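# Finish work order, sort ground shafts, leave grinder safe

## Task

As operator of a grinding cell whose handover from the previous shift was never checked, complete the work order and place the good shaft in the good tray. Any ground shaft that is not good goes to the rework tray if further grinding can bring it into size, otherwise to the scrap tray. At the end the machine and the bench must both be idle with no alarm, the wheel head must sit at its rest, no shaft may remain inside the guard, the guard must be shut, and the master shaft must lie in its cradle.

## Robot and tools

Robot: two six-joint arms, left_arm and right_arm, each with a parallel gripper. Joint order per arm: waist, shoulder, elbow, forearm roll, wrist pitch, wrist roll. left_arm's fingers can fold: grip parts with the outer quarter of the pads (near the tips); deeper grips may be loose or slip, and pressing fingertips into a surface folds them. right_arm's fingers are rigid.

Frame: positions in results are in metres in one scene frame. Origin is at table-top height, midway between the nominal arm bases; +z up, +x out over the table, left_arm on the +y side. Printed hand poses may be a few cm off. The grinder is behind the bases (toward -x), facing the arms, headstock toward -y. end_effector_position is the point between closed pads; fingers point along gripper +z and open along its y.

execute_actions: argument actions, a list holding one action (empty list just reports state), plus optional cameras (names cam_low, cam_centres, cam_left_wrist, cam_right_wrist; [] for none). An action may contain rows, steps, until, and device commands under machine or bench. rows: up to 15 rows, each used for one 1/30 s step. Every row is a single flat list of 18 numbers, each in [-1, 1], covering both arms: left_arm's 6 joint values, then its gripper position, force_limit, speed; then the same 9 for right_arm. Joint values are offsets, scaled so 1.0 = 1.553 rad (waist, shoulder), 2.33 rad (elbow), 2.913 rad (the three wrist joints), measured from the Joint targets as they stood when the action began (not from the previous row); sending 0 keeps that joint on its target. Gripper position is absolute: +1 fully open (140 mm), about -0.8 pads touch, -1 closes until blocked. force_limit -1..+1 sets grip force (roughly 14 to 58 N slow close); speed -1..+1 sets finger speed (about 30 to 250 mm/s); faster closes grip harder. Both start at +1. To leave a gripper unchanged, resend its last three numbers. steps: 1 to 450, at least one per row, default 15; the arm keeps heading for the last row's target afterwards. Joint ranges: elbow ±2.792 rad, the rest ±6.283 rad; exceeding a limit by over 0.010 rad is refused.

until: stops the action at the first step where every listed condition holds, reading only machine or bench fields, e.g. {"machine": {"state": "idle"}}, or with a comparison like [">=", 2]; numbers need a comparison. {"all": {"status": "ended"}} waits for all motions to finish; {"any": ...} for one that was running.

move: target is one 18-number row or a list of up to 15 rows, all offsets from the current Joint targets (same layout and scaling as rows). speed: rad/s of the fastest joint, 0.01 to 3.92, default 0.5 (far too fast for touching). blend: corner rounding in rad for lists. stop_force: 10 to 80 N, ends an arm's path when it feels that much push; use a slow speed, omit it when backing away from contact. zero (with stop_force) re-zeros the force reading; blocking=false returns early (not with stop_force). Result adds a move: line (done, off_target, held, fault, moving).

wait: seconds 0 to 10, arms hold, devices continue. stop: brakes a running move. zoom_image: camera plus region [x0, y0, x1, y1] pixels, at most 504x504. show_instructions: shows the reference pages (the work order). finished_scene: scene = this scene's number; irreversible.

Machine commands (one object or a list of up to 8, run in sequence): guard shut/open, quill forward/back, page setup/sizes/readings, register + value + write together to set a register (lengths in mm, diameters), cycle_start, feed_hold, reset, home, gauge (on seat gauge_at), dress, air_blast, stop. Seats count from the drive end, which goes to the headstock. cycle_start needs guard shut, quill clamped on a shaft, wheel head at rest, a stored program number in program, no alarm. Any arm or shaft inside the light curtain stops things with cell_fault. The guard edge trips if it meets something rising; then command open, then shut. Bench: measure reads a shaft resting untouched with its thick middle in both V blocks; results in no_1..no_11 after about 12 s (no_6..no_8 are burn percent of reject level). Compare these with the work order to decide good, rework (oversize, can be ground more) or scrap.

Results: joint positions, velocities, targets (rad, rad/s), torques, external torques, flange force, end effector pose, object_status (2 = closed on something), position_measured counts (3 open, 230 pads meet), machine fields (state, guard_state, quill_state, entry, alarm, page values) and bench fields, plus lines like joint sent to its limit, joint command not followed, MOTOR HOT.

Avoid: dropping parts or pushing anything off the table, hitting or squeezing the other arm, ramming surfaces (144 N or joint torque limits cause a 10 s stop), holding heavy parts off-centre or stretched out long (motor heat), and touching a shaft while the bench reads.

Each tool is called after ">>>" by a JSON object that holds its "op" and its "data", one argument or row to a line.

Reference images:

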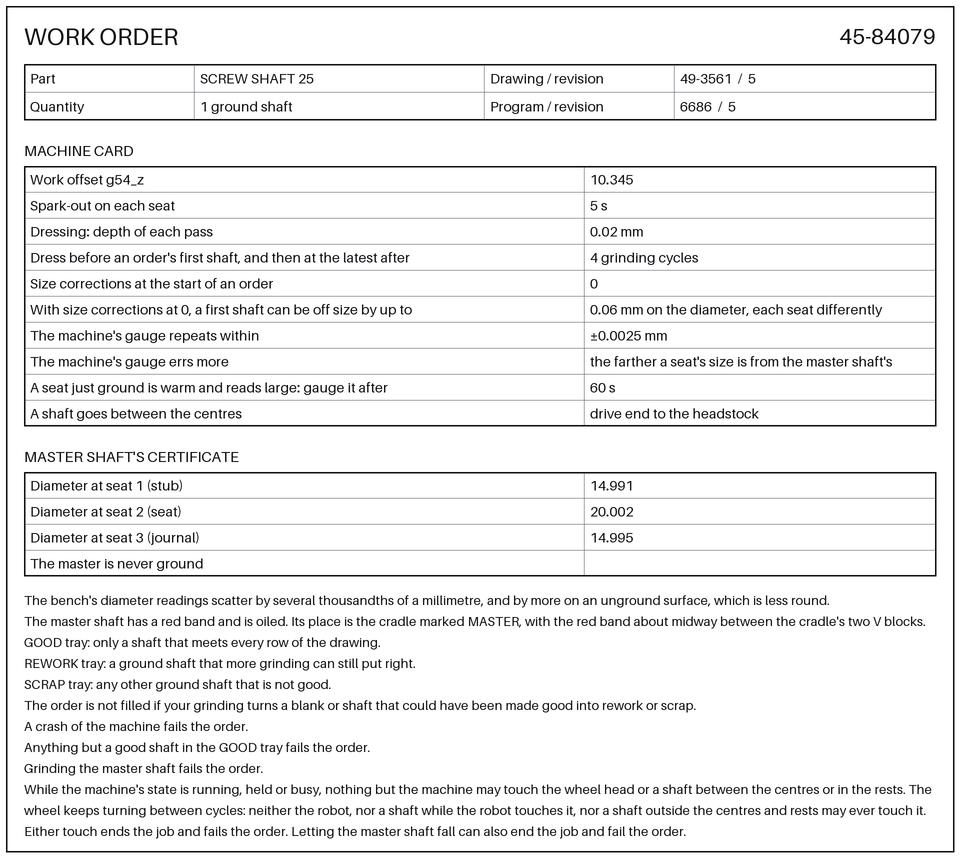

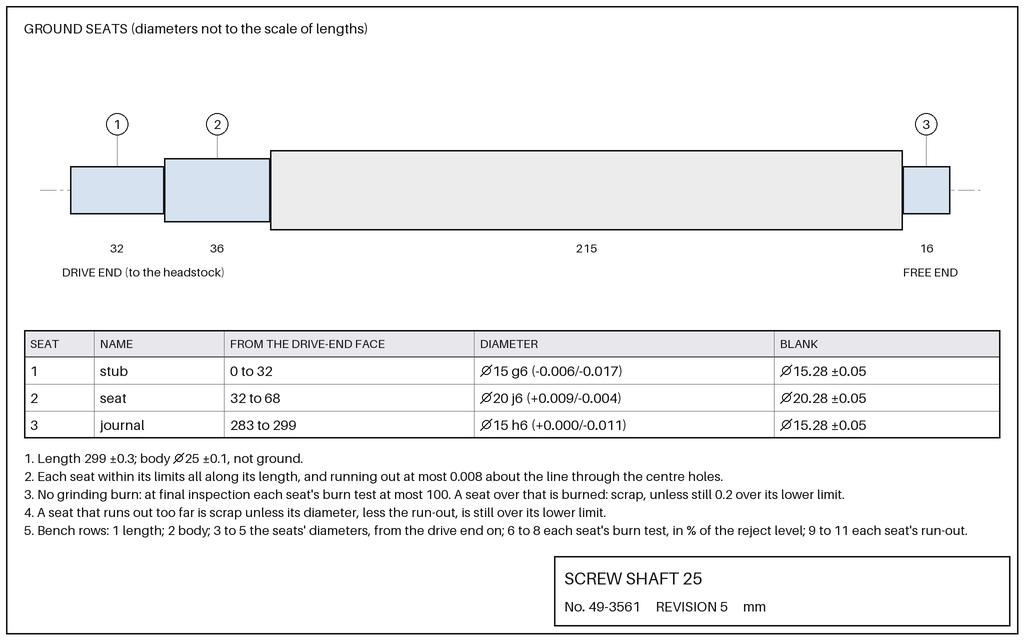

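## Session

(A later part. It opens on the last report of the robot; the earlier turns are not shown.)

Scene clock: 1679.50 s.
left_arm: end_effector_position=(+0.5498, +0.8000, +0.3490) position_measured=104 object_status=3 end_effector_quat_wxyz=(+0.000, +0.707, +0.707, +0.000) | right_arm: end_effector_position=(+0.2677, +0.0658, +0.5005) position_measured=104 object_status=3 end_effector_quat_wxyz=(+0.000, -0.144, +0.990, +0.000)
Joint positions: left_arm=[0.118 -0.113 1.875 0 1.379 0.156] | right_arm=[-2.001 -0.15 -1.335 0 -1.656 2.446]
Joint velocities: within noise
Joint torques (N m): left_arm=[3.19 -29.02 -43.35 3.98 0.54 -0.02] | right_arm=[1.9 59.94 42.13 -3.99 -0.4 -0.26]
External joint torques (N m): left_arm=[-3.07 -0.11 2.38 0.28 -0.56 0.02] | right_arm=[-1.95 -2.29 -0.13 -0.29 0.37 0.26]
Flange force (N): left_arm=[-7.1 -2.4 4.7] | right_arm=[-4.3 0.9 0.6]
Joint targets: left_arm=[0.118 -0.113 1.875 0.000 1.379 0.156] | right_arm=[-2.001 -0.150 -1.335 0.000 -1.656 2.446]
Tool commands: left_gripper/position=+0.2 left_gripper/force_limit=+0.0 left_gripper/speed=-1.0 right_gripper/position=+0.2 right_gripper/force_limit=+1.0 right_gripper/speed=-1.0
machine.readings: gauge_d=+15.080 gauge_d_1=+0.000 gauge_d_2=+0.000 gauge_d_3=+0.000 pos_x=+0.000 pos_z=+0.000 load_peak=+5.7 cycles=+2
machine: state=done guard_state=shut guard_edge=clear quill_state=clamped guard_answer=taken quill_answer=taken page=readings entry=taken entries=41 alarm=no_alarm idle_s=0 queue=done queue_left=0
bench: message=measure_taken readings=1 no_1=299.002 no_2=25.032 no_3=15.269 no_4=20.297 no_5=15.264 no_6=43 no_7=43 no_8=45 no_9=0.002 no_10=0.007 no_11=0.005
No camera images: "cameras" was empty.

>>> {"op": "wait", "data": {
  "seconds": 10,
  "cameras": []
}}

>>> {"op": "wait", "data": {
  "seconds": 10,
  "cameras": []
}}

>>> {"op": "wait", "data": {
  "seconds": 10,
  "cameras": []
}}

>>> {"op": "wait", "data": {
  "seconds": 10,
  "cameras": []
}}

>>> {"op": "wait", "data": {
  "seconds": 10,
  "cameras": []
}}

>>> {"op": "wait", "data": {
  "seconds": 10,
  "cameras": []
}}

>>> {"op": "wait", "data": {
  "seconds": 10,
  "cameras": []
}}

>>> {"op": "wait", "data": {
  "seconds": 8,
  "cameras": []
}}

>>> {"op": "execute_actions", "data": {
  "actions": [
    {"machine":[{"register":"gauge_at","value":1,"write":true,"gauge":true},{"register":"gauge_at","value":2,"write":true,"gauge":true},{"register":"gauge_at","value":3,"write":true,"gauge":true}],"steps":450,"until":{"machine":{"queue":["!=","running"]}}}
  ],
  "cameras": []
}}

>>> {"op": "execute_actions", "data": {
  "actions": [
    {"machine":[{"register":"gauge_at","value":1,"write":true,"gauge":true},{"register":"gauge_at","value":2,"write":true,"gauge":true},{"register":"gauge_at","value":3,"write":true,"gauge":true}],"steps":450,"until":{"machine":{"queue":["!=","running"]}}}
  ],
  "cameras": []
}}

>>> {"op": "execute_actions", "data": {
  "actions": [
    {"machine":[{"register":"gauge_at","value":1,"write":true,"gauge":true},{"register":"gauge_at","value":2,"write":true,"gauge":true},{"register":"gauge_at","value":3,"write":true,"gauge":true}],"steps":450,"until":{"machine":{"queue":["!=","running"]}}}
  ],
  "cameras": []
}}

Scene clock: 1702.40 s.
left_arm: end_effector_position=(+0.5498, +0.8000, +0.3490) position_measured=104 object_status=3 end_effector_quat_wxyz=(+0.000, +0.707, +0.707, +0.000) | right_arm: end_effector_position=(+0.2677, +0.0658, +0.5005) position_measured=104 object_status=3 end_effector_quat_wxyz=(+0.000, -0.144, +0.990, +0.000)
Joint positions: left_arm=[0.118 -0.113 1.875 0 1.379 0.156] | right_arm=[-2.001 -0.15 -1.335 0 -1.656 2.446]
Joint velocities: within noise
Joint torques (N m): left_arm=[3.01 -28.6 -43.33 3.94 0.55 -0.05] | right_arm=[1.79 59.63 42.01 -3.99 -0.4 -0.29]
External joint torques (N m): left_arm=[-3.06 -0.32 2.39 0.31 -0.57 0.05] | right_arm=[-1.76 -2.18 0.04 -0.29 0.37 0.29]
Flange force (N): left_arm=[-7.1 -2.8 4.6] | right_arm=[-4.2 1.2 0.3]
Joint targets: left_arm=[0.118 -0.113 1.875 0.000 1.379 0.156] | right_arm=[-2.001 -0.150 -1.335 0.000 -1.656 2.446]
Tool commands: left_gripper/position=+0.2 left_gripper/force_limit=+0.0 left_gripper/speed=-1.0 right_gripper/position=+0.2 right_gripper/force_limit=+1.0 right_gripper/speed=-1.0
machine.readings: gauge_d=+15.080 gauge_d_1=+0.000 gauge_d_2=+0.000 gauge_d_3=+0.000 pos_x=+0.000 pos_z=+0.000 load_peak=+5.7 cycles=+2
machine: state=done guard_state=shut guard_edge=clear quill_state=clamped guard_answer=taken quill_answer=taken page=readings entry=taken entries=41 alarm=no_alarm idle_s=23 queue=done queue_left=0
bench: message=measure_taken readings=1 no_1=299.002 no_2=25.032 no_3=15.269 no_4=20.297 no_5=15.264 no_6=43 no_7=43 no_8=45 no_9=0.002 no_10=0.007 no_11=0.005
wait: 10.00 s; at rest from the start
No camera images: "cameras" was empty.

Scene clock: 1712.40 s.
left_arm: end_effector_position=(+0.5498, +0.8000, +0.3490) position_measured=104 object_status=3 end_effector_quat_wxyz=(+0.000, +0.707, +0.707, +0.000) | right_arm: end_effector_position=(+0.2677, +0.0658, +0.5005) position_measured=104 object_status=3 end_effector_quat_wxyz=(+0.000, -0.144, +0.990, +0.000)
Joint positions: left_arm=[0.118 -0.113 1.875 0 1.379 0.156] | right_arm=[-2.001 -0.15 -1.335 0 -1.656 2.446]
Joint velocities: within noise
Joint torques (N m): left_arm=[3.33 -28.83 -43.34 3.93 0.55 -0.02] | right_arm=[1.61 60.21 42.26 -3.95 -0.4 -0.28]
External joint torques (N m): left_arm=[-3.36 -0.39 2.31 0.33 -0.57 0.02] | right_arm=[-1.5 -2.55 -0.25 -0.32 0.36 0.28]
Flange force (N): left_arm=[-7.8 -2.7 4.5] | right_arm=[-3.9 1.5 0.8]
Joint targets: left_arm=[0.118 -0.113 1.875 0.000 1.379 0.156] | right_arm=[-2.001 -0.150 -1.335 0.000 -1.656 2.446]
Tool commands: left_gripper/position=+0.2 left_gripper/force_limit=+0.0 left_gripper/speed=-1.0 right_gripper/position=+0.2 right_gripper/force_limit=+1.0 right_gripper/speed=-1.0
machine.readings: gauge_d=+15.080 gauge_d_1=+0.000 gauge_d_2=+0.000 gauge_d_3=+0.000 pos_x=+0.000 pos_z=+0.000 load_peak=+5.7 cycles=+2
machine: state=done guard_state=shut guard_edge=clear quill_state=clamped guard_answer=taken quill_answer=taken page=readings entry=taken entries=41 alarm=no_alarm idle_s=33 queue=done queue_left=0
bench: message=measure_taken readings=1 no_1=299.002 no_2=25.032 no_3=15.269 no_4=20.297 no_5=15.264 no_6=43 no_7=43 no_8=45 no_9=0.002 no_10=0.007 no_11=0.005
wait: 10.00 s
No camera images: "cameras" was empty.

Scene clock: 1722.40 s.
left_arm: end_effector_position=(+0.5498, +0.8000, +0.3490) position_measured=104 object_status=3 end_effector_quat_wxyz=(+0.000, +0.707, +0.707, +0.000) | right_arm: end_effector_position=(+0.2677, +0.0658, +0.5005) position_measured=104 object_status=3 end_effector_quat_wxyz=(+0.000, -0.144, +0.990, +0.000)
Joint positions: left_arm=[0.118 -0.113 1.875 0 1.379 0.156] | right_arm=[-2.001 -0.15 -1.335 0 -1.656 2.446]
Joint velocities: within noise
Joint torques (N m): left_arm=[3.16 -28.95 -43.35 3.96 0.52 -0.02] | right_arm=[1.76 60.23 42.28 -3.94 -0.39 -0.29]
External joint torques (N m): left_arm=[-3.18 -0.4 2.28 0.3 -0.54 0.02] | right_arm=[-1.86 -2.31 -0.1 -0.36 0.36 0.29]
Flange force (N): left_arm=[-7.4 -2.7 4.4] | right_arm=[-4.3 1.0 0.5]
Joint targets: left_arm=[0.118 -0.113 1.875 0.000 1.379 0.156] | right_arm=[-2.001 -0.150 -1.335 0.000 -1.656 2.446]
Tool commands: left_gripper/position=+0.2 left_gripper/force_limit=+0.0 left_gripper/speed=-1.0 right_gripper/position=+0.2 right_gripper/force_limit=+1.0 right_gripper/speed=-1.0
machine.readings: gauge_d=+15.080 gauge_d_1=+0.000 gauge_d_2=+0.000 gauge_d_3=+0.000 pos_x=+0.000 pos_z=+0.000 load_peak=+5.7 cycles=+2
machine: state=done guard_state=shut guard_edge=clear quill_state=clamped guard_answer=taken quill_answer=taken page=readings entry=taken entries=41 alarm=no_alarm idle_s=43 queue=done queue_left=0
bench: message=measure_taken readings=1 no_1=299.002 no_2=25.032 no_3=15.269 no_4=20.297 no_5=15.264 no_6=43 no_7=43 no_8=45 no_9=0.002 no_10=0.007 no_11=0.005
wait: 10.00 s
No camera images: "cameras" was empty.

Scene clock: 1732.40 s.
left_arm: end_effector_position=(+0.5498, +0.8000, +0.3490) position_measured=104 object_status=3 end_effector_quat_wxyz=(+0.000, +0.707, +0.707, +0.000) | right_arm: end_effector_position=(+0.2677, +0.0658, +0.5005) position_measured=104 object_status=3 end_effector_quat_wxyz=(+0.000, -0.144, +0.990, +0.000)
Joint positions: left_arm=[0.118 -0.113 1.875 0 1.379 0.156] | right_arm=[-2.001 -0.15 -1.335 0 -1.656 2.446]
Joint velocities: within noise
Joint torques (N m): left_arm=[3.46 -28.9 -43.43 3.97 0.54 0.01] | right_arm=[1.73 59.99 41.91 -3.94 -0.42 -0.28]
External joint torques (N m): left_arm=[-3.54 -0.63 2.3 0.29 -0.56 -0.01] | right_arm=[-1.65 -2.14 0.18 -0.35 0.37 0.28]
Flange force (N): left_arm=[-8.3 -3.0 4.4] | right_arm=[-4.2 1.4 0.0]
Joint targets: left_arm=[0.118 -0.113 1.875 0.000 1.379 0.156] | right_arm=[-2.001 -0.150 -1.335 0.000 -1.656 2.446]
Tool commands: left_gripper/position=+0.2 left_gripper/force_limit=+0.0 left_gripper/speed=-1.0 right_gripper/position=+0.2 right_gripper/force_limit=+1.0 right_gripper/speed=-1.0
machine.readings: gauge_d=+15.080 gauge_d_1=+0.000 gauge_d_2=+0.000 gauge_d_3=+0.000 pos_x=+0.000 pos_z=+0.000 load_peak=+5.7 cycles=+2
machine: state=done guard_state=shut guard_edge=clear quill_state=clamped guard_answer=taken quill_answer=taken page=readings entry=taken entries=41 alarm=no_alarm idle_s=53 queue=done queue_left=0
bench: message=measure_taken readings=1 no_1=299.002 no_2=25.032 no_3=15.269 no_4=20.297 no_5=15.264 no_6=43 no_7=43 no_8=45 no_9=0.002 no_10=0.007 no_11=0.005
wait: 10.00 s
No camera images: "cameras" was empty.

Scene clock: 1742.40 s.
left_arm: end_effector_position=(+0.5498, +0.8000, +0.3490) position_measured=104 object_status=3 end_effector_quat_wxyz=(+0.000, +0.707, +0.707, +0.000) | right_arm: end_effector_position=(+0.2677, +0.0658, +0.5005) position_measured=104 object_status=3 end_effector_quat_wxyz=(+0.000, -0.144, +0.990, +0.000)
Joint positions: left_arm=[0.118 -0.113 1.875 0 1.379 0.156] | right_arm=[-2.001 -0.15 -1.335 0 -1.656 2.446]
Joint velocities: within noise
Joint torques (N m): left_arm=[3.36 -29.02 -43.42 3.94 0.52 0] | right_arm=[1.87 60.28 42.17 -4.01 -0.37 -0.3]
External joint torques (N m): left_arm=[-3.35 -0.16 2.37 0.31 -0.54 0] | right_arm=[-1.83 -2.46 0.02 -0.29 0.34 0.3]
Flange force (N): left_arm=[-7.7 -2.4 4.6] | right_arm=[-4.5 1.4 0.2]
Joint targets: left_arm=[0.118 -0.113 1.875 0.000 1.379 0.156] | right_arm=[-2.001 -0.150 -1.335 0.000 -1.656 2.446]
Tool commands: left_gripper/position=+0.2 left_gripper/force_limit=+0.0 left_gripper/speed=-1.0 right_gripper/position=+0.2 right_gripper/force_limit=+1.0 right_gripper/speed=-1.0
machine.readings: gauge_d=+15.080 gauge_d_1=+0.000 gauge_d_2=+0.000 gauge_d_3=+0.000 pos_x=+0.000 pos_z=+0.000 load_peak=+5.7 cycles=+2
machine: state=done guard_state=shut guard_edge=clear quill_state=clamped guard_answer=taken quill_answer=taken page=readings entry=taken entries=41 alarm=no_alarm idle_s=63 queue=done queue_left=0
bench: message=measure_taken readings=1 no_1=299.002 no_2=25.032 no_3=15.269 no_4=20.297 no_5=15.264 no_6=43 no_7=43 no_8=45 no_9=0.002 no_10=0.007 no_11=0.005
wait: 10.00 s
No camera images: "cameras" was empty.

Scene clock: 1752.40 s.
left_arm: end_effector_position=(+0.5498, +0.8000, +0.3490) position_measured=104 object_status=3 end_effector_quat_wxyz=(+0.000, +0.707, +0.707, +0.000) | right_arm: end_effector_position=(+0.2677, +0.0658, +0.5005) position_measured=104 object_status=3 end_effector_quat_wxyz=(+0.000, -0.144, +0.990, +0.000)
Joint positions: left_arm=[0.118 -0.113 1.875 0 1.379 0.156] | right_arm=[-2.001 -0.15 -1.335 0 -1.656 2.446]
Joint velocities: within noise
Joint torques (N m): left_arm=[3.14 -28.84 -43.38 3.97 0.52 -0.05] | right_arm=[1.75 60.04 42.04 -3.98 -0.4 -0.31]
External joint torques (N m): left_arm=[-3.16 -0.45 2.29 0.3 -0.54 0.05] | right_arm=[-1.73 -2.56 -0.04 -0.29 0.37 0.31]
Flange force (N): left_arm=[-7.3 -2.8 4.4] | right_arm=[-4.4 1.6 0.4]
Joint targets: left_arm=[0.118 -0.113 1.875 0.000 1.379 0.156] | right_arm=[-2.001 -0.150 -1.335 0.000 -1.656 2.446]
Tool commands: left_gripper/position=+0.2 left_gripper/force_limit=+0.0 left_gripper/speed=-1.0 right_gripper/position=+0.2 right_gripper/force_limit=+1.0 right_gripper/speed=-1.0
machine.readings: gauge_d=+15.080 gauge_d_1=+0.000 gauge_d_2=+0.000 gauge_d_3=+0.000 pos_x=+0.000 pos_z=+0.000 load_peak=+5.7 cycles=+2
machine: state=done guard_state=shut guard_edge=clear quill_state=clamped guard_answer=taken quill_answer=taken page=readings entry=taken entries=41 alarm=no_alarm idle_s=73 queue=done queue_left=0
bench: message=measure_taken readings=1 no_1=299.002 no_2=25.032 no_3=15.269 no_4=20.297 no_5=15.264 no_6=43 no_7=43 no_8=45 no_9=0.002 no_10=0.007 no_11=0.005
wait: 10.00 s
No camera images: "cameras" was empty.

Scene clock: 1762.40 s.
left_arm: end_effector_position=(+0.5498, +0.8000, +0.3490) position_measured=104 object_status=3 end_effector_quat_wxyz=(+0.000, +0.707, +0.707, +0.000) | right_arm: end_effector_position=(+0.2677, +0.0658, +0.5005) position_measured=104 object_status=3 end_effector_quat_wxyz=(+0.000, -0.144, +0.990, +0.000)
Joint positions: left_arm=[0.118 -0.113 1.875 0 1.379 0.156] | right_arm=[-2.001 -0.15 -1.335 0 -1.656 2.446]
Joint velocities: within noise
Joint torques (N m): left_arm=[3.11 -29.01 -43.39 3.94 0.53 -0.05] | right_arm=[1.85 59.71 42.07 -3.97 -0.39 -0.31]
External joint torques (N m): left_arm=[-3.21 -0.22 2.43 0.31 -0.54 0.05] | right_arm=[-1.84 -2.39 -0.07 -0.31 0.36 0.31]
Flange force (N): left_arm=[-7.4 -2.7 4.7] | right_arm=[-4.3 1.2 0.5]
Joint targets: left_arm=[0.118 -0.113 1.875 0.000 1.379 0.156] | right_arm=[-2.001 -0.150 -1.335 0.000 -1.656 2.446]
Tool commands: left_gripper/position=+0.2 left_gripper/force_limit=+0.0 left_gripper/speed=-1.0 right_gripper/position=+0.2 right_gripper/force_limit=+1.0 right_gripper/speed=-1.0
machine.readings: gauge_d=+15.080 gauge_d_1=+0.000 gauge_d_2=+0.000 gauge_d_3=+0.000 pos_x=+0.000 pos_z=+0.000 load_peak=+5.7 cycles=+2
machine: state=done guard_state=shut guard_edge=clear quill_state=clamped guard_answer=taken quill_answer=taken page=readings entry=taken entries=41 alarm=no_alarm idle_s=83 queue=done queue_left=0
bench: message=measure_taken readings=1 no_1=299.002 no_2=25.032 no_3=15.269 no_4=20.297 no_5=15.264 no_6=43 no_7=43 no_8=45 no_9=0.002 no_10=0.007 no_11=0.005
wait: 10.00 s
No camera images: "cameras" was empty.

Scene clock: 1770.40 s.
left_arm: end_effector_position=(+0.5498, +0.8000, +0.3490) position_measured=104 object_status=3 end_effector_quat_wxyz=(+0.000, +0.707, +0.707, +0.000) | right_arm: end_effector_position=(+0.2677, +0.0658, +0.5005) position_measured=104 object_status=3 end_effector_quat_wxyz=(+0.000, -0.144, +0.990, +0.000)
Joint positions: left_arm=[0.118 -0.113 1.875 0 1.379 0.156] | right_arm=[-2.001 -0.15 -1.335 0 -1.656 2.446]
Joint velocities: within noise
Joint torques (N m): left_arm=[3.38 -29.07 -43.33 3.95 0.52 -0.06] | right_arm=[1.79 59.87 42.1 -3.99 -0.36 -0.33]
External joint torques (N m): left_arm=[-3.39 -0.31 2.29 0.31 -0.54 0.06] | right_arm=[-1.91 -2.25 -0.12 -0.29 0.32 0.33]
Flange force (N): left_arm=[-7.7 -2.5 4.4] | right_arm=[-4.2 0.9 0.5]
Joint targets: left_arm=[0.118 -0.113 1.875 0.000 1.379 0.156] | right_arm=[-2.001 -0.150 -1.335 0.000 -1.656 2.446]
Tool commands: left_gripper/position=+0.2 left_gripper/force_limit=+0.0 left_gripper/speed=-1.0 right_gripper/position=+0.2 right_gripper/force_limit=+1.0 right_gripper/speed=-1.0
machine.readings: gauge_d=+15.080 gauge_d_1=+0.000 gauge_d_2=+0.000 gauge_d_3=+0.000 pos_x=+0.000 pos_z=+0.000 load_peak=+5.7 cycles=+2
machine: state=done guard_state=shut guard_edge=clear quill_state=clamped guard_answer=taken quill_answer=taken page=readings entry=taken entries=41 alarm=no_alarm idle_s=90 queue=done queue_left=0
bench: message=measure_taken readings=1 no_1=299.002 no_2=25.032 no_3=15.269 no_4=20.297 no_5=15.264 no_6=43 no_7=43 no_8=45 no_9=0.002 no_10=0.007 no_11=0.005
wait: 8.00 s
No camera images: "cameras" was empty.

Scene clock: 1782.73 s.
left_arm: end_effector_position=(+0.5498, +0.8000, +0.3490) position_measured=104 object_status=3 end_effector_quat_wxyz=(+0.000, +0.707, +0.707, +0.000) | right_arm: end_effector_position=(+0.2677, +0.0658, +0.5005) position_measured=104 object_status=3 end_effector_quat_wxyz=(+0.000, -0.144, +0.990, +0.000)
Joint positions: left_arm=[0.118 -0.113 1.875 0 1.379 0.156] | right_arm=[-2.001 -0.15 -1.335 0 -1.656 2.446]
Joint velocities: within noise
Joint torques (N m): left_arm=[3.3 -29.07 -43.44 3.95 0.52 -0.04] | right_arm=[1.61 59.9 42.22 -3.99 -0.38 -0.32]
External joint torques (N m): left_arm=[-3.49 -0.11 2.38 0.3 -0.54 0.04] | right_arm=[-1.58 -2.16 -0.05 -0.31 0.35 0.32]
Flange force (N): left_arm=[-7.9 -2.3 4.6] | right_arm=[-3.8 1.2 0.4]
Joint targets: left_arm=[0.118 -0.113 1.875 0.000 1.379 0.156] | right_arm=[-2.001 -0.150 -1.335 0.000 -1.656 2.446]
Tool commands: left_gripper/position=+0.2 left_gripper/force_limit=+0.0 left_gripper/speed=-1.0 right_gripper/position=+0.2 right_gripper/force_limit=+1.0 right_gripper/speed=-1.0
machine.readings: gauge_d=+15.000 gauge_d_1=+14.996 gauge_d_2=+20.009 gauge_d_3=+15.000 pos_x=+0.000 pos_z=+0.000 load_peak=+5.7 cycles=+2
machine: state=done guard_state=shut guard_edge=clear quill_state=clamped guard_answer=taken quill_answer=taken page=readings entry=taken entries=47 alarm=no_alarm idle_s=103 queue=done queue_left=0
bench: message=measure_taken readings=1 no_1=299.002 no_2=25.032 no_3=15.269 no_4=20.297 no_5=15.264 no_6=43 no_7=43 no_8=45 no_9=0.002 no_10=0.007 no_11=0.005
No camera images: "cameras" was empty.

Scene clock: 1795.07 s.
left_arm: end_effector_position=(+0.5498, +0.8000, +0.3490) position_measured=104 object_status=3 end_effector_quat_wxyz=(+0.000, +0.707, +0.707, +0.000) | right_arm: end_effector_position=(+0.2677, +0.0658, +0.5005) position_measured=104 object_status=3 end_effector_quat_wxyz=(+0.000, -0.144, +0.990, +0.000)
Joint positions: left_arm=[0.118 -0.113 1.875 0 1.379 0.156] | right_arm=[-2.001 -0.15 -1.335 0 -1.656 2.446]
Joint velocities: within noise
Joint torques (N m): left_arm=[3.39 -28.99 -43.31 3.95 0.57 -0.07] | right_arm=[2.12 60.27 42.18 -3.95 -0.37 -0.34]
External joint torques (N m): left_arm=[-3.45 -0.34 2.3 0.29 -0.58 0.07] | right_arm=[-2.21 -2.47 -0.22 -0.33 0.32 0.34]
Flange force (N): left_arm=[-7.8 -2.6 4.5] | right_arm=[-4.6 0.8 0.7]
Joint targets: left_arm=[0.118 -0.113 1.875 0.000 1.379 0.156] | right_arm=[-2.001 -0.150 -1.335 0.000 -1.656 2.446]
Tool commands: left_gripper/position=+0.2 left_gripper/force_limit=+0.0 left_gripper/speed=-1.0 right_gripper/position=+0.2 right_gripper/force_limit=+1.0 right_gripper/speed=-1.0
machine.readings: gauge_d=+15.000 gauge_d_1=+14.996 gauge_d_2=+20.009 gauge_d_3=+15.000 pos_x=+0.000 pos_z=+0.000 load_peak=+5.7 cycles=+2
machine: state=done guard_state=shut guard_edge=clear quill_state=clamped guard_answer=taken quill_answer=taken page=readings entry=taken entries=53 alarm=no_alarm idle_s=115 queue=done queue_left=0
bench: message=measure_taken readings=1 no_1=299.002 no_2=25.032 no_3=15.269 no_4=20.297 no_5=15.264 no_6=43 no_7=43 no_8=45 no_9=0.002 no_10=0.007 no_11=0.005
No camera images: "cameras" was empty.

Scene clock: 1807.40 s.
left_arm: end_effector_position=(+0.5498, +0.8000, +0.3490) position_measured=104 object_status=3 end_effector_quat_wxyz=(+0.000, +0.707, +0.707, +0.000) | right_arm: end_effector_position=(+0.2677, +0.0658, +0.5005) position_measured=104 object_status=3 end_effector_quat_wxyz=(+0.000, -0.144, +0.990, +0.000)
Joint positions: left_arm=[0.118 -0.113 1.875 0 1.379 0.156] | right_arm=[-2.001 -0.15 -1.335 0 -1.656 2.446]
Joint velocities: within noise
Joint torques (N m): left_arm=[3.15 -28.91 -43.41 3.97 0.55 0] | right_arm=[2.02 59.98 42.04 -4.02 -0.38 -0.28]
External joint torques (N m): left_arm=[-3.11 -0.38 2.43 0.29 -0.57 0] | right_arm=[-2.06 -1.78 0.25 -0.29 0.35 0.28]
Flange force (N): left_arm=[-7.3 -2.9 4.7] | right_arm=[-4.4 0.7 -0.1]
Joint targets: left_arm=[0.118 -0.113 1.875 0.000 1.379 0.156] | right_arm=[-2.001 -0.150 -1.335 0.000 -1.656 2.446]
Tool commands: left_gripper/position=+0.2 left_gripper/force_limit=+0.0 left_gripper/speed=-1.0 right_gripper/position=+0.2 right_gripper/force_limit=+1.0 right_gripper/speed=-1.0
machine.readings: gauge_d=+14.999 gauge_d_1=+14.995 gauge_d_2=+20.010 gauge_d_3=+14.999 pos_x=+0.000 pos_z=+0.000 load_peak=+5.7 cycles=+2
machine: state=done guard_state=shut guard_edge=clear quill_state=clamped guard_answer=taken quill_answer=taken page=readings entry=taken entries=59 alarm=no_alarm idle_s=127 queue=done queue_left=0
bench: message=measure_taken readings=1 no_1=299.002 no_2=25.032 no_3=15.269 no_4=20.297 no_5=15.264 no_6=43 no_7=43 no_8=45 no_9=0.002 no_10=0.007 no_11=0.005
No camera images: "cameras" was empty.

>>> {"op": "execute_actions", "data": {
  "actions": [
    {"machine":[{"register":"size_1","value":0.0018,"write":true},{"register":"size_2","value":0.0007,"write":true},{"register":"size_3","value":-0.0067,"write":true},{"page":"sizes"},{"cycle_start":true}],"steps":90}
  ],
  "cameras": []
}}

Scene clock: 1842.67 s.
left_arm: end_effector_position=(+0.5498, +0.8000, +0.3490) position_measured=104 object_status=3 end_effector_quat_wxyz=(+0.000, +0.707, +0.707, +0.000) | right_arm: end_effector_position=(+0.2677, +0.0658, +0.5005) position_measured=104 object_status=3 end_effector_quat_wxyz=(+0.000, -0.144, +0.990, +0.000)
Joint positions: left_arm=[0.118 -0.113 1.875 0 1.379 0.156] | right_arm=[-2.001 -0.15 -1.335 0 -1.656 2.446]
Joint velocities: within noise
Joint torques (N m): left_arm=[3.25 -28.91 -43.38 3.97 0.55 -0.03] | right_arm=[1.67 59.96 41.98 -3.98 -0.42 -0.24]
External joint torques (N m): left_arm=[-3.21 -0.19 2.43 0.28 -0.57 0.03] | right_arm=[-1.67 -1.9 0.37 -0.34 0.39 0.24]
Flange force (N): left_arm=[-7.4 -2.6 4.7] | right_arm=[-4.2 1.3 -0.3]
Joint targets: left_arm=[0.118 -0.113 1.875 0.000 1.379 0.156] | right_arm=[-2.001 -0.150 -1.335 0.000 -1.656 2.446]
Tool commands: left_gripper/position=+0.2 left_gripper/force_limit=+0.0 left_gripper/speed=-1.0 right_gripper/position=+0.2 right_gripper/force_limit=+1.0 right_gripper/speed=-1.0
machine.sizes: size_1=+0.002 size_2=+0.001 size_3=-0.007 aim_1=+14.989 aim_2=+20.003 aim_3=+14.995
machine: state=running guard_state=shut guard_edge=clear quill_state=clamped guard_answer=taken quill_answer=taken page=sizes entry=taken entries=63 alarm=no_alarm idle_s=162 queue=running queue_left=0
bench: message=measure_taken readings=1 no_1=299.002 no_2=25.032 no_3=15.269 no_4=20.297 no_5=15.264 no_6=43 no_7=43 no_8=45 no_9=0.002 no_10=0.007 no_11=0.005
No camera images: "cameras" was empty.

>>> {"op": "execute_actions", "data": {
  "actions": [
    {"steps":450,"until":{"machine":{"state":["!=","running"]}}}
  ],
  "cameras": []
}}

>>> {"op": "execute_actions", "data": {
  "actions": [
    {"steps":450,"until":{"machine":{"state":["!=","running"]}}}
  ],
  "cameras": []
}}

>>> {"op": "execute_actions", "data": {
  "actions": [
    {"steps":450,"until":{"machine":{"state":["!=","running"]}}}
  ],
  "cameras": []
}}

>>> {"op": "execute_actions", "data": {
  "actions": [
    {"steps":450,"until":{"machine":{"state":["!=","running"]}}}
  ],
  "cameras": []
}}

>>> {"op": "execute_actions", "data": {
  "actions": [
    {"steps":450,"until":{"machine":{"state":["!=","running"]}}}
  ],
  "cameras": []
}}

>>> {"op": "execute_actions", "data": {
  "actions": [
    {"steps":450,"until":{"machine":{"state":["!=","running"]}}}
  ],
  "cameras": []
}}

>>> {"op": "execute_actions", "data": {
  "actions": [
    {"steps":450,"until":{"machine":{"state":["!=","running"]}}}
  ],
  "cameras": []
}}

>>> {"op": "execute_actions", "data": {
  "actions": [
    {"steps":450,"until":{"machine":{"state":["!=","running"]}}}
  ],
  "cameras": []
}}

>>> {"op": "execute_actions", "data": {
  "actions": [
    {"steps":450,"until":{"machine":{"state":["!=","running"]}}}
  ],
  "cameras": []
}}

>>> {"op": "execute_actions", "data": {
  "actions": [
    {"steps":450,"until":{"machine":{"state":["!=","running"]}}}
  ],
  "cameras": []
}}

>>> {"op": "execute_actions", "data": {
  "actions": [
    {"steps":450,"until":{"machine":{"state":["!=","running"]}}}
  ],
  "cameras": []
}}

>>> {"op": "execute_actions", "data": {
  "actions": [
    {"steps":450,"until":{"machine":{"state":["!=","running"]}}}
  ],
  "cameras": []
}}

>>> {"op": "execute_actions", "data": {
  "actions": [
    {"steps":450,"until":{"machine":{"state":["!=","running"]}}}
  ],
  "cameras": []
}}

>>> {"op": "execute_actions", "data": {
  "actions": [
    {"steps":450,"until":{"machine":{"state":["!=","running"]}}}
  ],
  "cameras": []
}}

>>> {"op": "execute_actions", "data": {
  "actions": [
    {"steps":450,"until":{"machine":{"state":["!=","running"]}}}
  ],
  "cameras": []
}}

Scene clock: 1874.37 s.
left_arm: end_effector_position=(+0.5498, +0.8000, +0.3490) position_measured=104 object_status=3 end_effector_quat_wxyz=(+0.000, +0.707, +0.707, +0.000) | right_arm: end_effector_position=(+0.2677, +0.0658, +0.5005) position_measured=104 object_status=3 end_effector_quat_wxyz=(+0.000, -0.144, +0.990, +0.000)
Joint positions: left_arm=[0.118 -0.113 1.875 0 1.379 0.156] | right_arm=[-2.001 -0.15 -1.335 0 -1.656 2.446]
Joint velocities: within noise
Joint torques (N m): left_arm=[3.22 -28.94 -43.38 3.96 0.52 -0.03] | right_arm=[1.66 60.23 42.06 -3.97 -0.35 -0.34]
External joint torques (N m): left_arm=[-3.33 -0.35 2.27 0.3 -0.54 0.03] | right_arm=[-1.55 -2.79 -0.08 -0.3 0.32 0.34]
Flange force (N): left_arm=[-7.7 -2.6 4.4] | right_arm=[-4.4 2.0 0.3]
Joint targets: left_arm=[0.118 -0.113 1.875 0.000 1.379 0.156] | right_arm=[-2.001 -0.150 -1.335 0.000 -1.656 2.446]
Tool commands: left_gripper/position=+0.2 left_gripper/force_limit=+0.0 left_gripper/speed=-1.0 right_gripper/position=+0.2 right_gripper/force_limit=+1.0 right_gripper/speed=-1.0
machine.sizes: size_1=+0.002 size_2=+0.001 size_3=-0.007 aim_1=+14.989 aim_2=+20.003 aim_3=+14.995
machine: state=running guard_state=shut guard_edge=clear quill_state=clamped guard_answer=taken quill_answer=taken page=sizes entry=taken entries=63 alarm=no_alarm idle_s=193 queue=running queue_left=0
bench: message=measure_taken readings=1 no_1=299.002 no_2=25.032 no_3=15.269 no_4=20.297 no_5=15.264 no_6=43 no_7=43 no_8=45 no_9=0.002 no_10=0.007 no_11=0.005
No camera images: "cameras" was empty.

Scene clock: 1889.57 s.
left_arm: end_effector_position=(+0.5498, +0.8000, +0.3490) position_measured=104 object_status=3 end_effector_quat_wxyz=(+0.000, +0.707, +0.707, +0.000) | right_arm: end_effector_position=(+0.2677, +0.0658, +0.5005) position_measured=104 object_status=3 end_effector_quat_wxyz=(+0.000, -0.144, +0.990, +0.000)
Joint positions: left_arm=[0.118 -0.113 1.875 0 1.379 0.156] | right_arm=[-2.001 -0.15 -1.335 0 -1.656 2.446]
Joint velocities: within noise
Joint torques (N m): left_arm=[3.29 -28.83 -43.34 3.96 0.51 -0.04] | right_arm=[1.64 59.95 41.98 -4.07 -0.38 -0.25]
External joint torques (N m): left_arm=[-3.22 -0.35 2.36 0.3 -0.52 0.04] | right_arm=[-1.71 -2.43 -0.06 -0.21 0.34 0.25]
Flange force (N): left_arm=[-7.4 -2.8 4.5] | right_arm=[-4.3 1.3 0.4]
Joint targets: left_arm=[0.118 -0.113 1.875 0.000 1.379 0.156] | right_arm=[-2.001 -0.150 -1.335 0.000 -1.656 2.446]
Tool commands: left_gripper/position=+0.2 left_gripper/force_limit=+0.0 left_gripper/speed=-1.0 right_gripper/position=+0.2 right_gripper/force_limit=+1.0 right_gripper/speed=-1.0
machine.sizes: size_1=+0.002 size_2=+0.001 size_3=-0.007 aim_1=+14.989 aim_2=+20.003 aim_3=+14.995
machine: state=running guard_state=shut guard_edge=clear quill_state=clamped guard_answer=taken quill_answer=taken page=sizes entry=taken entries=63 alarm=no_alarm idle_s=208 queue=running queue_left=0
bench: message=measure_taken readings=1 no_1=299.002 no_2=25.032 no_3=15.269 no_4=20.297 no_5=15.264 no_6=43 no_7=43 no_8=45 no_9=0.002 no_10=0.007 no_11=0.005
No camera images: "cameras" was empty.

Scene clock: 1904.77 s.
left_arm: end_effector_position=(+0.5498, +0.8000, +0.3490) position_measured=104 object_status=3 end_effector_quat_wxyz=(+0.000, +0.707, +0.707, +0.000) | right_arm: end_effector_position=(+0.2677, +0.0658, +0.5005) position_measured=104 object_status=3 end_effector_quat_wxyz=(+0.000, -0.144, +0.990, +0.000)
Joint positions: left_arm=[0.118 -0.113 1.875 0 1.379 0.156] | right_arm=[-2.001 -0.15 -1.335 0 -1.656 2.446]
Joint velocities: within noise
Joint torques (N m): left_arm=[3.21 -28.95 -43.36 3.98 0.52 0] | right_arm=[1.62 59.95 42.23 -3.96 -0.36 -0.3]
External joint torques (N m): left_arm=[-3.15 -0.64 2.26 0.29 -0.54 0] | right_arm=[-1.72 -1.76 -0.04 -0.34 0.32 0.3]
Flange force (N): left_arm=[-7.5 -3.1 4.3] | right_arm=[-3.5 0.6 0.4]
Joint targets: left_arm=[0.118 -0.113 1.875 0.000 1.379 0.156] | right_arm=[-2.001 -0.150 -1.335 0.000 -1.656 2.446]
Tool commands: left_gripper/position=+0.2 left_gripper/force_limit=+0.0 left_gripper/speed=-1.0 right_gripper/position=+0.2 right_gripper/force_limit=+1.0 right_gripper/speed=-1.0
machine.sizes: size_1=+0.002 size_2=+0.001 size_3=-0.007 aim_1=+14.989 aim_2=+20.003 aim_3=+14.995
machine: state=running guard_state=shut guard_edge=clear quill_state=clamped guard_answer=taken quill_answer=taken page=sizes entry=taken entries=63 alarm=no_alarm idle_s=224 queue=running queue_left=0
bench: message=measure_taken readings=1 no_1=299.002 no_2=25.032 no_3=15.269 no_4=20.297 no_5=15.264 no_6=43 no_7=43 no_8=45 no_9=0.002 no_10=0.007 no_11=0.005
No camera images: "cameras" was empty.

Scene clock: 1919.97 s.
left_arm: end_effector_position=(+0.5498, +0.8000, +0.3490) position_measured=104 object_status=3 end_effector_quat_wxyz=(+0.000, +0.707, +0.707, +0.000) | right_arm: end_effector_position=(+0.2677, +0.0658, +0.5005) position_measured=104 object_status=3 end_effector_quat_wxyz=(+0.000, -0.144, +0.990, +0.000)
Joint positions: left_arm=[0.118 -0.113 1.875 0 1.379 0.156] | right_arm=[-2.001 -0.15 -1.335 0 -1.656 2.446]
Joint velocities: within noise
Joint torques (N m): left_arm=[3.19 -28.87 -43.43 3.96 0.52 -0.02] | right_arm=[1.72 59.99 41.98 -3.96 -0.41 -0.32]
External joint torques (N m): left_arm=[-3.2 -0.41 2.4 0.29 -0.54 0.02] | right_arm=[-1.68 -2.32 0.04 -0.31 0.37 0.32]
Flange force (N): left_arm=[-7.5 -2.9 4.6] | right_arm=[-4.2 1.5 0.3]
Joint targets: left_arm=[0.118 -0.113 1.875 0.000 1.379 0.156] | right_arm=[-2.001 -0.150 -1.335 0.000 -1.656 2.446]
Tool commands: left_gripper/position=+0.2 left_gripper/force_limit=+0.0 left_gripper/speed=-1.0 right_gripper/position=+0.2 right_gripper/force_limit=+1.0 right_gripper/speed=-1.0
machine.sizes: size_1=+0.002 size_2=+0.001 size_3=-0.007 aim_1=+14.989 aim_2=+20.003 aim_3=+14.995
machine: state=running guard_state=shut guard_edge=clear quill_state=clamped guard_answer=taken quill_answer=taken page=sizes entry=taken entries=63 alarm=no_alarm idle_s=239 queue=running queue_left=0
bench: message=measure_taken readings=1 no_1=299.002 no_2=25.032 no_3=15.269 no_4=20.297 no_5=15.264 no_6=43 no_7=43 no_8=45 no_9=0.002 no_10=0.007 no_11=0.005
No camera images: "cameras" was empty.

Scene clock: 1935.17 s.
left_arm: end_effector_position=(+0.5498, +0.8000, +0.3490) position_measured=104 object_status=3 end_effector_quat_wxyz=(+0.000, +0.707, +0.707, +0.000) | right_arm: end_effector_position=(+0.2677, +0.0658, +0.5005) position_measured=104 object_status=3 end_effector_quat_wxyz=(+0.000, -0.144, +0.990, +0.000)
Joint positions: left_arm=[0.118 -0.113 1.875 0 1.379 0.156] | right_arm=[-2.001 -0.15 -1.335 0 -1.656 2.446]
Joint velocities: within noise
Joint torques (N m): left_arm=[3.25 -29.03 -43.29 3.94 0.51 -0.02] | right_arm=[2.16 60.12 42.03 -3.97 -0.38 -0.31]
External joint torques (N m): left_arm=[-3.23 -0.43 2.25 0.32 -0.53 0.02] | right_arm=[-2.1 -2.39 0.06 -0.32 0.35 0.31]
Flange force (N): left_arm=[-7.5 -2.7 4.3] | right_arm=[-4.8 1.1 0.2]
Joint targets: left_arm=[0.118 -0.113 1.875 0.000 1.379 0.156] | right_arm=[-2.001 -0.150 -1.335 0.000 -1.656 2.446]
Tool commands: left_gripper/position=+0.2 left_gripper/force_limit=+0.0 left_gripper/speed=-1.0 right_gripper/position=+0.2 right_gripper/force_limit=+1.0 right_gripper/speed=-1.0
machine.sizes: size_1=+0.002 size_2=+0.001 size_3=-0.007 aim_1=+14.989 aim_2=+20.003 aim_3=+14.995
machine: state=running guard_state=shut guard_edge=clear quill_state=clamped guard_answer=taken quill_answer=taken page=sizes entry=taken entries=63 alarm=no_alarm idle_s=254 queue=running queue_left=0
bench: message=measure_taken readings=1 no_1=299.002 no_2=25.032 no_3=15.269 no_4=20.297 no_5=15.264 no_6=43 no_7=43 no_8=45 no_9=0.002 no_10=0.007 no_11=0.005
No camera images: "cameras" was empty.

Scene clock: 1950.37 s.
left_arm: end_effector_position=(+0.5498, +0.8000, +0.3490) position_measured=104 object_status=3 end_effector_quat_wxyz=(+0.000, +0.707, +0.707, +0.000) | right_arm: end_effector_position=(+0.2677, +0.0658, +0.5005) position_measured=104 object_status=3 end_effector_quat_wxyz=(+0.000, -0.144, +0.990, +0.000)
Joint positions: left_arm=[0.118 -0.113 1.875 0 1.379 0.156] | right_arm=[-2.001 -0.15 -1.335 0 -1.656 2.446]
Joint velocities: within noise
Joint torques (N m): left_arm=[3.14 -29.09 -43.44 4 0.51 -0.01] | right_arm=[2.1 60.28 42.07 -3.95 -0.33 -0.33]
External joint torques (N m): left_arm=[-3.07 -0.15 2.43 0.26 -0.53 0.01] | right_arm=[-2.04 -3.08 -0.26 -0.31 0.29 0.33]
Flange force (N): left_arm=[-7.2 -2.6 4.7] | right_arm=[-5.1 1.6 0.6]
Joint targets: left_arm=[0.118 -0.113 1.875 0.000 1.379 0.156] | right_arm=[-2.001 -0.150 -1.335 0.000 -1.656 2.446]
Tool commands: left_gripper/position=+0.2 left_gripper/force_limit=+0.0 left_gripper/speed=-1.0 right_gripper/position=+0.2 right_gripper/force_limit=+1.0 right_gripper/speed=-1.0
machine.sizes: size_1=+0.002 size_2=+0.001 size_3=-0.007 aim_1=+14.989 aim_2=+20.003 aim_3=+14.995
machine: state=running guard_state=shut guard_edge=clear quill_state=clamped guard_answer=taken quill_answer=taken page=sizes entry=taken entries=63 alarm=no_alarm idle_s=269 queue=running queue_left=0
bench: message=measure_taken readings=1 no_1=299.002 no_2=25.032 no_3=15.269 no_4=20.297 no_5=15.264 no_6=43 no_7=43 no_8=45 no_9=0.002 no_10=0.007 no_11=0.005
No camera images: "cameras" was empty.

Scene clock: 1965.57 s.
left_arm: end_effector_position=(+0.5498, +0.8000, +0.3490) position_measured=104 object_status=3 end_effector_quat_wxyz=(+0.000, +0.707, +0.707, +0.000) | right_arm: end_effector_position=(+0.2677, +0.0658, +0.5005) position_measured=104 object_status=3 end_effector_quat_wxyz=(+0.000, -0.144, +0.990, +0.000)
Joint positions: left_arm=[0.118 -0.113 1.875 0 1.379 0.156] | right_arm=[-2.001 -0.15 -1.335 0 -1.656 2.446]
Joint velocities: within noise
Joint torques (N m): left_arm=[3.24 -29.03 -43.36 3.97 0.55 -0.03] | right_arm=[1.78 59.71 42.05 -3.94 -0.39 -0.35]
External joint torques (N m): left_arm=[-3.09 -0.64 2.21 0.31 -0.57 0.03] | right_arm=[-1.84 -2.3 -0.17 -0.33 0.35 0.35]
Flange force (N): left_arm=[-7.2 -3.1 4.3] | right_arm=[-4.1 1.0 0.7]
Joint targets: left_arm=[0.118 -0.113 1.875 0.000 1.379 0.156] | right_arm=[-2.001 -0.150 -1.335 0.000 -1.656 2.446]
Tool commands: left_gripper/position=+0.2 left_gripper/force_limit=+0.0 left_gripper/speed=-1.0 right_gripper/position=+0.2 right_gripper/force_limit=+1.0 right_gripper/speed=-1.0
machine.sizes: size_1=+0.002 size_2=+0.001 size_3=-0.007 aim_1=+14.989 aim_2=+20.003 aim_3=+14.995
machine: state=running guard_state=shut guard_edge=clear quill_state=clamped guard_answer=taken quill_answer=taken page=sizes entry=taken entries=63 alarm=no_alarm idle_s=284 queue=running queue_left=0
bench: message=measure_taken readings=1 no_1=299.002 no_2=25.032 no_3=15.269 no_4=20.297 no_5=15.264 no_6=43 no_7=43 no_8=45 no_9=0.002 no_10=0.007 no_11=0.005
No camera images: "cameras" was empty.

Scene clock: 1980.77 s.
left_arm: end_effector_position=(+0.5498, +0.8000, +0.3490) position_measured=104 object_status=3 end_effector_quat_wxyz=(+0.000, +0.707, +0.707, +0.000) | right_arm: end_effector_position=(+0.2677, +0.0658, +0.5005) position_measured=104 object_status=3 end_effector_quat_wxyz=(+0.000, -0.144, +0.990, +0.000)
Joint positions: left_arm=[0.118 -0.113 1.875 0 1.379 0.156] | right_arm=[-2.001 -0.15 -1.335 0 -1.656 2.446]
Joint velocities: within noise
Joint torques (N m): left_arm=[3.09 -28.84 -43.44 3.94 0.54 -0.04] | right_arm=[1.78 59.92 42.06 -3.98 -0.36 -0.31]
External joint torques (N m): left_arm=[-3.23 -0.74 2.31 0.31 -0.56 0.04] | right_arm=[-1.74 -2.21 0 -0.3 0.32 0.31]
Flange force (N): left_arm=[-7.6 -3.3 4.4] | right_arm=[-4.1 1.2 0.3]
Joint targets: left_arm=[0.118 -0.113 1.875 0.000 1.379 0.156] | right_arm=[-2.001 -0.150 -1.335 0.000 -1.656 2.446]
Tool commands: left_gripper/position=+0.2 left_gripper/force_limit=+0.0 left_gripper/speed=-1.0 right_gripper/position=+0.2 right_gripper/force_limit=+1.0 right_gripper/speed=-1.0
machine.sizes: size_1=+0.002 size_2=+0.001 size_3=-0.007 aim_1=+14.989 aim_2=+20.003 aim_3=+14.995
machine: state=running guard_state=shut guard_edge=clear quill_state=clamped guard_answer=taken quill_answer=taken page=sizes entry=taken entries=63 alarm=no_alarm idle_s=299 queue=running queue_left=0
bench: message=measure_taken readings=1 no_1=299.002 no_2=25.032 no_3=15.269 no_4=20.297 no_5=15.264 no_6=43 no_7=43 no_8=45 no_9=0.002 no_10=0.007 no_11=0.005
No camera images: "cameras" was empty.

Scene clock: 1995.97 s.
left_arm: end_effector_position=(+0.5498, +0.8000, +0.3490) position_measured=104 object_status=3 end_effector_quat_wxyz=(+0.000, +0.707, +0.707, +0.000) | right_arm: end_effector_position=(+0.2677, +0.0658, +0.5005) position_measured=104 object_status=3 end_effector_quat_wxyz=(+0.000, -0.144, +0.990, +0.000)
Joint positions: left_arm=[0.118 -0.113 1.875 0 1.379 0.156] | right_arm=[-2.001 -0.15 -1.335 0 -1.656 2.446]
Joint velocities: within noise
Joint torques (N m): left_arm=[3.19 -29.23 -43.38 3.99 0.56 -0.03] | right_arm=[1.95 60.2 42.03 -3.98 -0.39 -0.3]
External joint torques (N m): left_arm=[-3.18 0.02 2.35 0.27 -0.58 0.03] | right_arm=[-1.93 -2.71 -0.08 -0.3 0.36 0.3]
Flange force (N): left_arm=[-7.2 -2.1 4.7] | right_arm=[-4.8 1.5 0.4]
Joint targets: left_arm=[0.118 -0.113 1.875 0.000 1.379 0.156] | right_arm=[-2.001 -0.150 -1.335 0.000 -1.656 2.446]
Tool commands: left_gripper/position=+0.2 left_gripper/force_limit=+0.0 left_gripper/speed=-1.0 right_gripper/position=+0.2 right_gripper/force_limit=+1.0 right_gripper/speed=-1.0
machine.sizes: size_1=+0.002 size_2=+0.001 size_3=-0.007 aim_1=+14.989 aim_2=+20.003 aim_3=+14.995
machine: state=running guard_state=shut guard_edge=clear quill_state=clamped guard_answer=taken quill_answer=taken page=sizes entry=taken entries=63 alarm=no_alarm idle_s=314 queue=running queue_left=0
bench: message=measure_taken readings=1 no_1=299.002 no_2=25.032 no_3=15.269 no_4=20.297 no_5=15.264 no_6=43 no_7=43 no_8=45 no_9=0.002 no_10=0.007 no_11=0.005
No camera images: "cameras" was empty.

Scene clock: 2011.17 s.
left_arm: end_effector_position=(+0.5498, +0.8000, +0.3490) position_measured=104 object_status=3 end_effector_quat_wxyz=(+0.000, +0.707, +0.707, +0.000) | right_arm: end_effector_position=(+0.2677, +0.0658, +0.5005) position_measured=104 object_status=3 end_effector_quat_wxyz=(+0.000, -0.144, +0.990, +0.000)
Joint positions: left_arm=[0.118 -0.113 1.875 0 1.379 0.156] | right_arm=[-2.001 -0.15 -1.335 0 -1.656 2.446]
Joint velocities: within noise
Joint torques (N m): left_arm=[3.1 -29.19 -43.3 4 0.56 -0.03] | right_arm=[1.98 60 41.97 -3.96 -0.39 -0.35]
External joint torques (N m): left_arm=[-3.02 -0.34 2.27 0.26 -0.57 0.03] | right_arm=[-2.05 -2.35 0.01 -0.32 0.35 0.35]
Flange force (N): left_arm=[-7.0 -2.7 4.5] | right_arm=[-4.6 1.1 0.3]
Joint targets: left_arm=[0.118 -0.113 1.875 0.000 1.379 0.156] | right_arm=[-2.001 -0.150 -1.335 0.000 -1.656 2.446]
Tool commands: left_gripper/position=+0.2 left_gripper/force_limit=+0.0 left_gripper/speed=-1.0 right_gripper/position=+0.2 right_gripper/force_limit=+1.0 right_gripper/speed=-1.0
machine.sizes: size_1=+0.002 size_2=+0.001 size_3=-0.007 aim_1=+14.989 aim_2=+20.003 aim_3=+14.995
machine: state=running guard_state=shut guard_edge=clear quill_state=clamped guard_answer=taken quill_answer=taken page=sizes entry=taken entries=63 alarm=no_alarm idle_s=329 queue=running queue_left=0
bench: message=measure_taken readings=1 no_1=299.002 no_2=25.032 no_3=15.269 no_4=20.297 no_5=15.264 no_6=43 no_7=43 no_8=45 no_9=0.002 no_10=0.007 no_11=0.005
No camera images: "cameras" was empty.

Scene clock: 2026.37 s.
left_arm: end_effector_position=(+0.5498, +0.8000, +0.3490) position_measured=104 object_status=3 end_effector_quat_wxyz=(+0.000, +0.707, +0.707, +0.000) | right_arm: end_effector_position=(+0.2677, +0.0658, +0.5005) position_measured=104 object_status=3 end_effector_quat_wxyz=(+0.000, -0.144, +0.990, +0.000)
Joint positions: left_arm=[0.118 -0.113 1.875 0 1.379 0.156] | right_arm=[-2.001 -0.15 -1.335 0 -1.656 2.446]
Joint velocities: within noise
Joint torques (N m): left_arm=[3.15 -29.03 -43.31 3.95 0.53 -0.01] | right_arm=[2.09 59.85 42.08 -4.01 -0.4 -0.3]
External joint torques (N m): left_arm=[-3.15 -0.6 2.19 0.31 -0.55 0.01] | right_arm=[-2.08 -2.44 -0.04 -0.28 0.37 0.3]
Flange force (N): left_arm=[-7.4 -2.9 4.2] | right_arm=[-4.7 1.1 0.4]
Joint targets: left_arm=[0.118 -0.113 1.875 0.000 1.379 0.156] | right_arm=[-2.001 -0.150 -1.335 0.000 -1.656 2.446]
Tool commands: left_gripper/position=+0.2 left_gripper/force_limit=+0.0 left_gripper/speed=-1.0 right_gripper/position=+0.2 right_gripper/force_limit=+1.0 right_gripper/speed=-1.0
machine.sizes: size_1=+0.002 size_2=+0.001 size_3=-0.007 aim_1=+14.989 aim_2=+20.003 aim_3=+14.995
machine: state=running guard_state=shut guard_edge=clear quill_state=clamped guard_answer=taken quill_answer=taken page=sizes entry=taken entries=63 alarm=no_alarm idle_s=344 queue=running queue_left=0
bench: message=measure_taken readings=1 no_1=299.002 no_2=25.032 no_3=15.269 no_4=20.297 no_5=15.264 no_6=43 no_7=43 no_8=45 no_9=0.002 no_10=0.007 no_11=0.005
No camera images: "cameras" was empty.

Scene clock: 2041.57 s.
left_arm: end_effector_position=(+0.5498, +0.8000, +0.3490) position_measured=104 object_status=3 end_effector_quat_wxyz=(+0.000, +0.707, +0.707, +0.000) | right_arm: end_effector_position=(+0.2677, +0.0658, +0.5005) position_measured=104 object_status=3 end_effector_quat_wxyz=(+0.000, -0.144, +0.990, +0.000)
Joint positions: left_arm=[0.118 -0.113 1.875 0 1.379 0.156] | right_arm=[-2.001 -0.15 -1.335 0 -1.656 2.446]
Joint velocities: within noise
Joint torques (N m): left_arm=[3.14 -28.74 -43.31 3.99 0.52 -0.06] | right_arm=[1.57 60.1 42.16 -3.99 -0.35 -0.32]
External joint torques (N m): left_arm=[-3.32 -0.48 2.23 0.25 -0.54 0.06] | right_arm=[-1.63 -2.4 -0.09 -0.3 0.32 0.32]
Flange force (N): left_arm=[-7.6 -2.8 4.3] | right_arm=[-4.1 1.4 0.4]
Joint targets: left_arm=[0.118 -0.113 1.875 0.000 1.379 0.156] | right_arm=[-2.001 -0.150 -1.335 0.000 -1.656 2.446]
Tool commands: left_gripper/position=+0.2 left_gripper/force_limit=+0.0 left_gripper/speed=-1.0 right_gripper/position=+0.2 right_gripper/force_limit=+1.0 right_gripper/speed=-1.0
machine.sizes: size_1=+0.002 size_2=+0.001 size_3=-0.007 aim_1=+14.989 aim_2=+20.003 aim_3=+14.995
machine: state=running guard_state=shut guard_edge=clear quill_state=clamped guard_answer=taken quill_answer=taken page=sizes entry=taken entries=63 alarm=no_alarm idle_s=359 queue=running queue_left=0
bench: message=measure_taken readings=1 no_1=299.002 no_2=25.032 no_3=15.269 no_4=20.297 no_5=15.264 no_6=43 no_7=43 no_8=45 no_9=0.002 no_10=0.007 no_11=0.005
No camera images: "cameras" was empty.

Scene clock: 2056.77 s.
left_arm: end_effector_position=(+0.5498, +0.8000, +0.3490) position_measured=104 object_status=3 end_effector_quat_wxyz=(+0.000, +0.707, +0.707, +0.000) | right_arm: end_effector_position=(+0.2677, +0.0658, +0.5005) position_measured=104 object_status=3 end_effector_quat_wxyz=(+0.000, -0.144, +0.990, +0.000)
Joint positions: left_arm=[0.118 -0.113 1.875 0 1.379 0.156] | right_arm=[-2.001 -0.15 -1.335 0 -1.656 2.446]
Joint velocities: within noise
Joint torques (N m): left_arm=[3.26 -28.91 -43.43 3.97 0.51 -0.03] | right_arm=[1.68 59.53 42 -3.99 -0.37 -0.32]
External joint torques (N m): left_arm=[-3.12 -0.38 2.35 0.31 -0.53 0.03] | right_arm=[-1.51 -2.33 -0.22 -0.26 0.33 0.32]
Flange force (N): left_arm=[-7.3 -2.8 4.5] | right_arm=[-3.7 1.3 0.7]
Joint targets: left_arm=[0.118 -0.113 1.875 0.000 1.379 0.156] | right_arm=[-2.001 -0.150 -1.335 0.000 -1.656 2.446]
Tool commands: left_gripper/position=+0.2 left_gripper/force_limit=+0.0 left_gripper/speed=-1.0 right_gripper/position=+0.2 right_gripper/force_limit=+1.0 right_gripper/speed=-1.0
machine.sizes: size_1=+0.002 size_2=+0.001 size_3=-0.007 aim_1=+14.989 aim_2=+20.003 aim_3=+14.995
machine: state=running guard_state=shut guard_edge=clear quill_state=clamped guard_answer=taken quill_answer=taken page=sizes entry=taken entries=63 alarm=no_alarm idle_s=374 queue=running queue_left=0
bench: message=measure_taken readings=1 no_1=299.002 no_2=25.032 no_3=15.269 no_4=20.297 no_5=15.264 no_6=43 no_7=43 no_8=45 no_9=0.002 no_10=0.007 no_11=0.005
No camera images: "cameras" was empty.

Scene clock: 2071.97 s.
left_arm: end_effector_position=(+0.5498, +0.8000, +0.3490) position_measured=104 object_status=3 end_effector_quat_wxyz=(+0.000, +0.707, +0.707, +0.000) | right_arm: end_effector_position=(+0.2677, +0.0658, +0.5005) position_measured=104 object_status=3 end_effector_quat_wxyz=(+0.000, -0.144, +0.990, +0.000)
Joint positions: left_arm=[0.118 -0.113 1.875 0 1.379 0.156] | right_arm=[-2.001 -0.15 -1.335 0 -1.656 2.446]
Joint velocities: within noise
Joint torques (N m): left_arm=[3.22 -29.03 -43.49 3.98 0.51 -0.02] | right_arm=[1.87 60.09 42.06 -3.94 -0.36 -0.35]
External joint torques (N m): left_arm=[-3.36 -0.46 2.35 0.28 -0.53 0.02] | right_arm=[-1.79 -2.4 0.08 -0.35 0.32 0.35]
Flange force (N): left_arm=[-7.8 -2.9 4.5] | right_arm=[-4.4 1.5 0.1]
Joint targets: left_arm=[0.118 -0.113 1.875 0.000 1.379 0.156] | right_arm=[-2.001 -0.150 -1.335 0.000 -1.656 2.446]
Tool commands: left_gripper/position=+0.2 left_gripper/force_limit=+0.0 left_gripper/speed=-1.0 right_gripper/position=+0.2 right_gripper/force_limit=+1.0 right_gripper/speed=-1.0
machine.sizes: size_1=+0.002 size_2=+0.001 size_3=-0.007 aim_1=+14.989 aim_2=+20.003 aim_3=+14.995
machine: state=running guard_state=shut guard_edge=clear quill_state=clamped guard_answer=taken quill_answer=taken page=sizes entry=taken entries=63 alarm=no_alarm idle_s=389 queue=running queue_left=0
bench: message=measure_taken readings=1 no_1=299.002 no_2=25.032 no_3=15.269 no_4=20.297 no_5=15.264 no_6=43 no_7=43 no_8=45 no_9=0.002 no_10=0.007 no_11=0.005
No camera images: "cameras" was empty.

Scene clock: 2078.70 s.
left_arm: end_effector_position=(+0.5498, +0.8000, +0.3490) position_measured=104 object_status=3 end_effector_quat_wxyz=(+0.000, +0.707, +0.707, +0.000) | right_arm: end_effector_position=(+0.2677, +0.0658, +0.5005) position_measured=104 object_status=3 end_effector_quat_wxyz=(+0.000, -0.144, +0.990, +0.000)
Joint positions: left_arm=[0.118 -0.113 1.875 0 1.379 0.156] | right_arm=[-2.001 -0.15 -1.335 0 -1.656 2.446]
Joint velocities: within noise
Joint torques (N m): left_arm=[3.14 -28.95 -43.31 3.98 0.54 -0.02] | right_arm=[1.77 59.97 42.03 -3.98 -0.39 -0.33]
External joint torques (N m): left_arm=[-3.17 -0.15 2.31 0.29 -0.56 0.02] | right_arm=[-1.69 -2.39 -0.07 -0.29 0.35 0.33]
Flange force (N): left_arm=[-7.3 -2.4 4.6] | right_arm=[-4.1 1.4 0.4]
Joint targets: left_arm=[0.118 -0.113 1.875 0.000 1.379 0.156] | right_arm=[-2.001 -0.150 -1.335 0.000 -1.656 2.446]
Tool commands: left_gripper/position=+0.2 left_gripper/force_limit=+0.0 left_gripper/speed=-1.0 right_gripper/position=+0.2 right_gripper/force_limit=+1.0 right_gripper/speed=-1.0
machine.sizes: size_1=+0.002 size_2=+0.001 size_3=-0.007 aim_1=+14.989 aim_2=+20.003 aim_3=+14.995
machine: state=done guard_state=shut guard_edge=clear quill_state=clamped guard_answer=taken quill_answer=taken page=sizes entry=taken entries=63 alarm=no_alarm idle_s=0 queue=done queue_left=0
bench: message=measure_taken readings=1 no_1=299.002 no_2=25.032 no_3=15.269 no_4=20.297 no_5=15.264 no_6=43 no_7=43 no_8=45 no_9=0.002 no_10=0.007 no_11=0.005
No camera images: "cameras" was empty.


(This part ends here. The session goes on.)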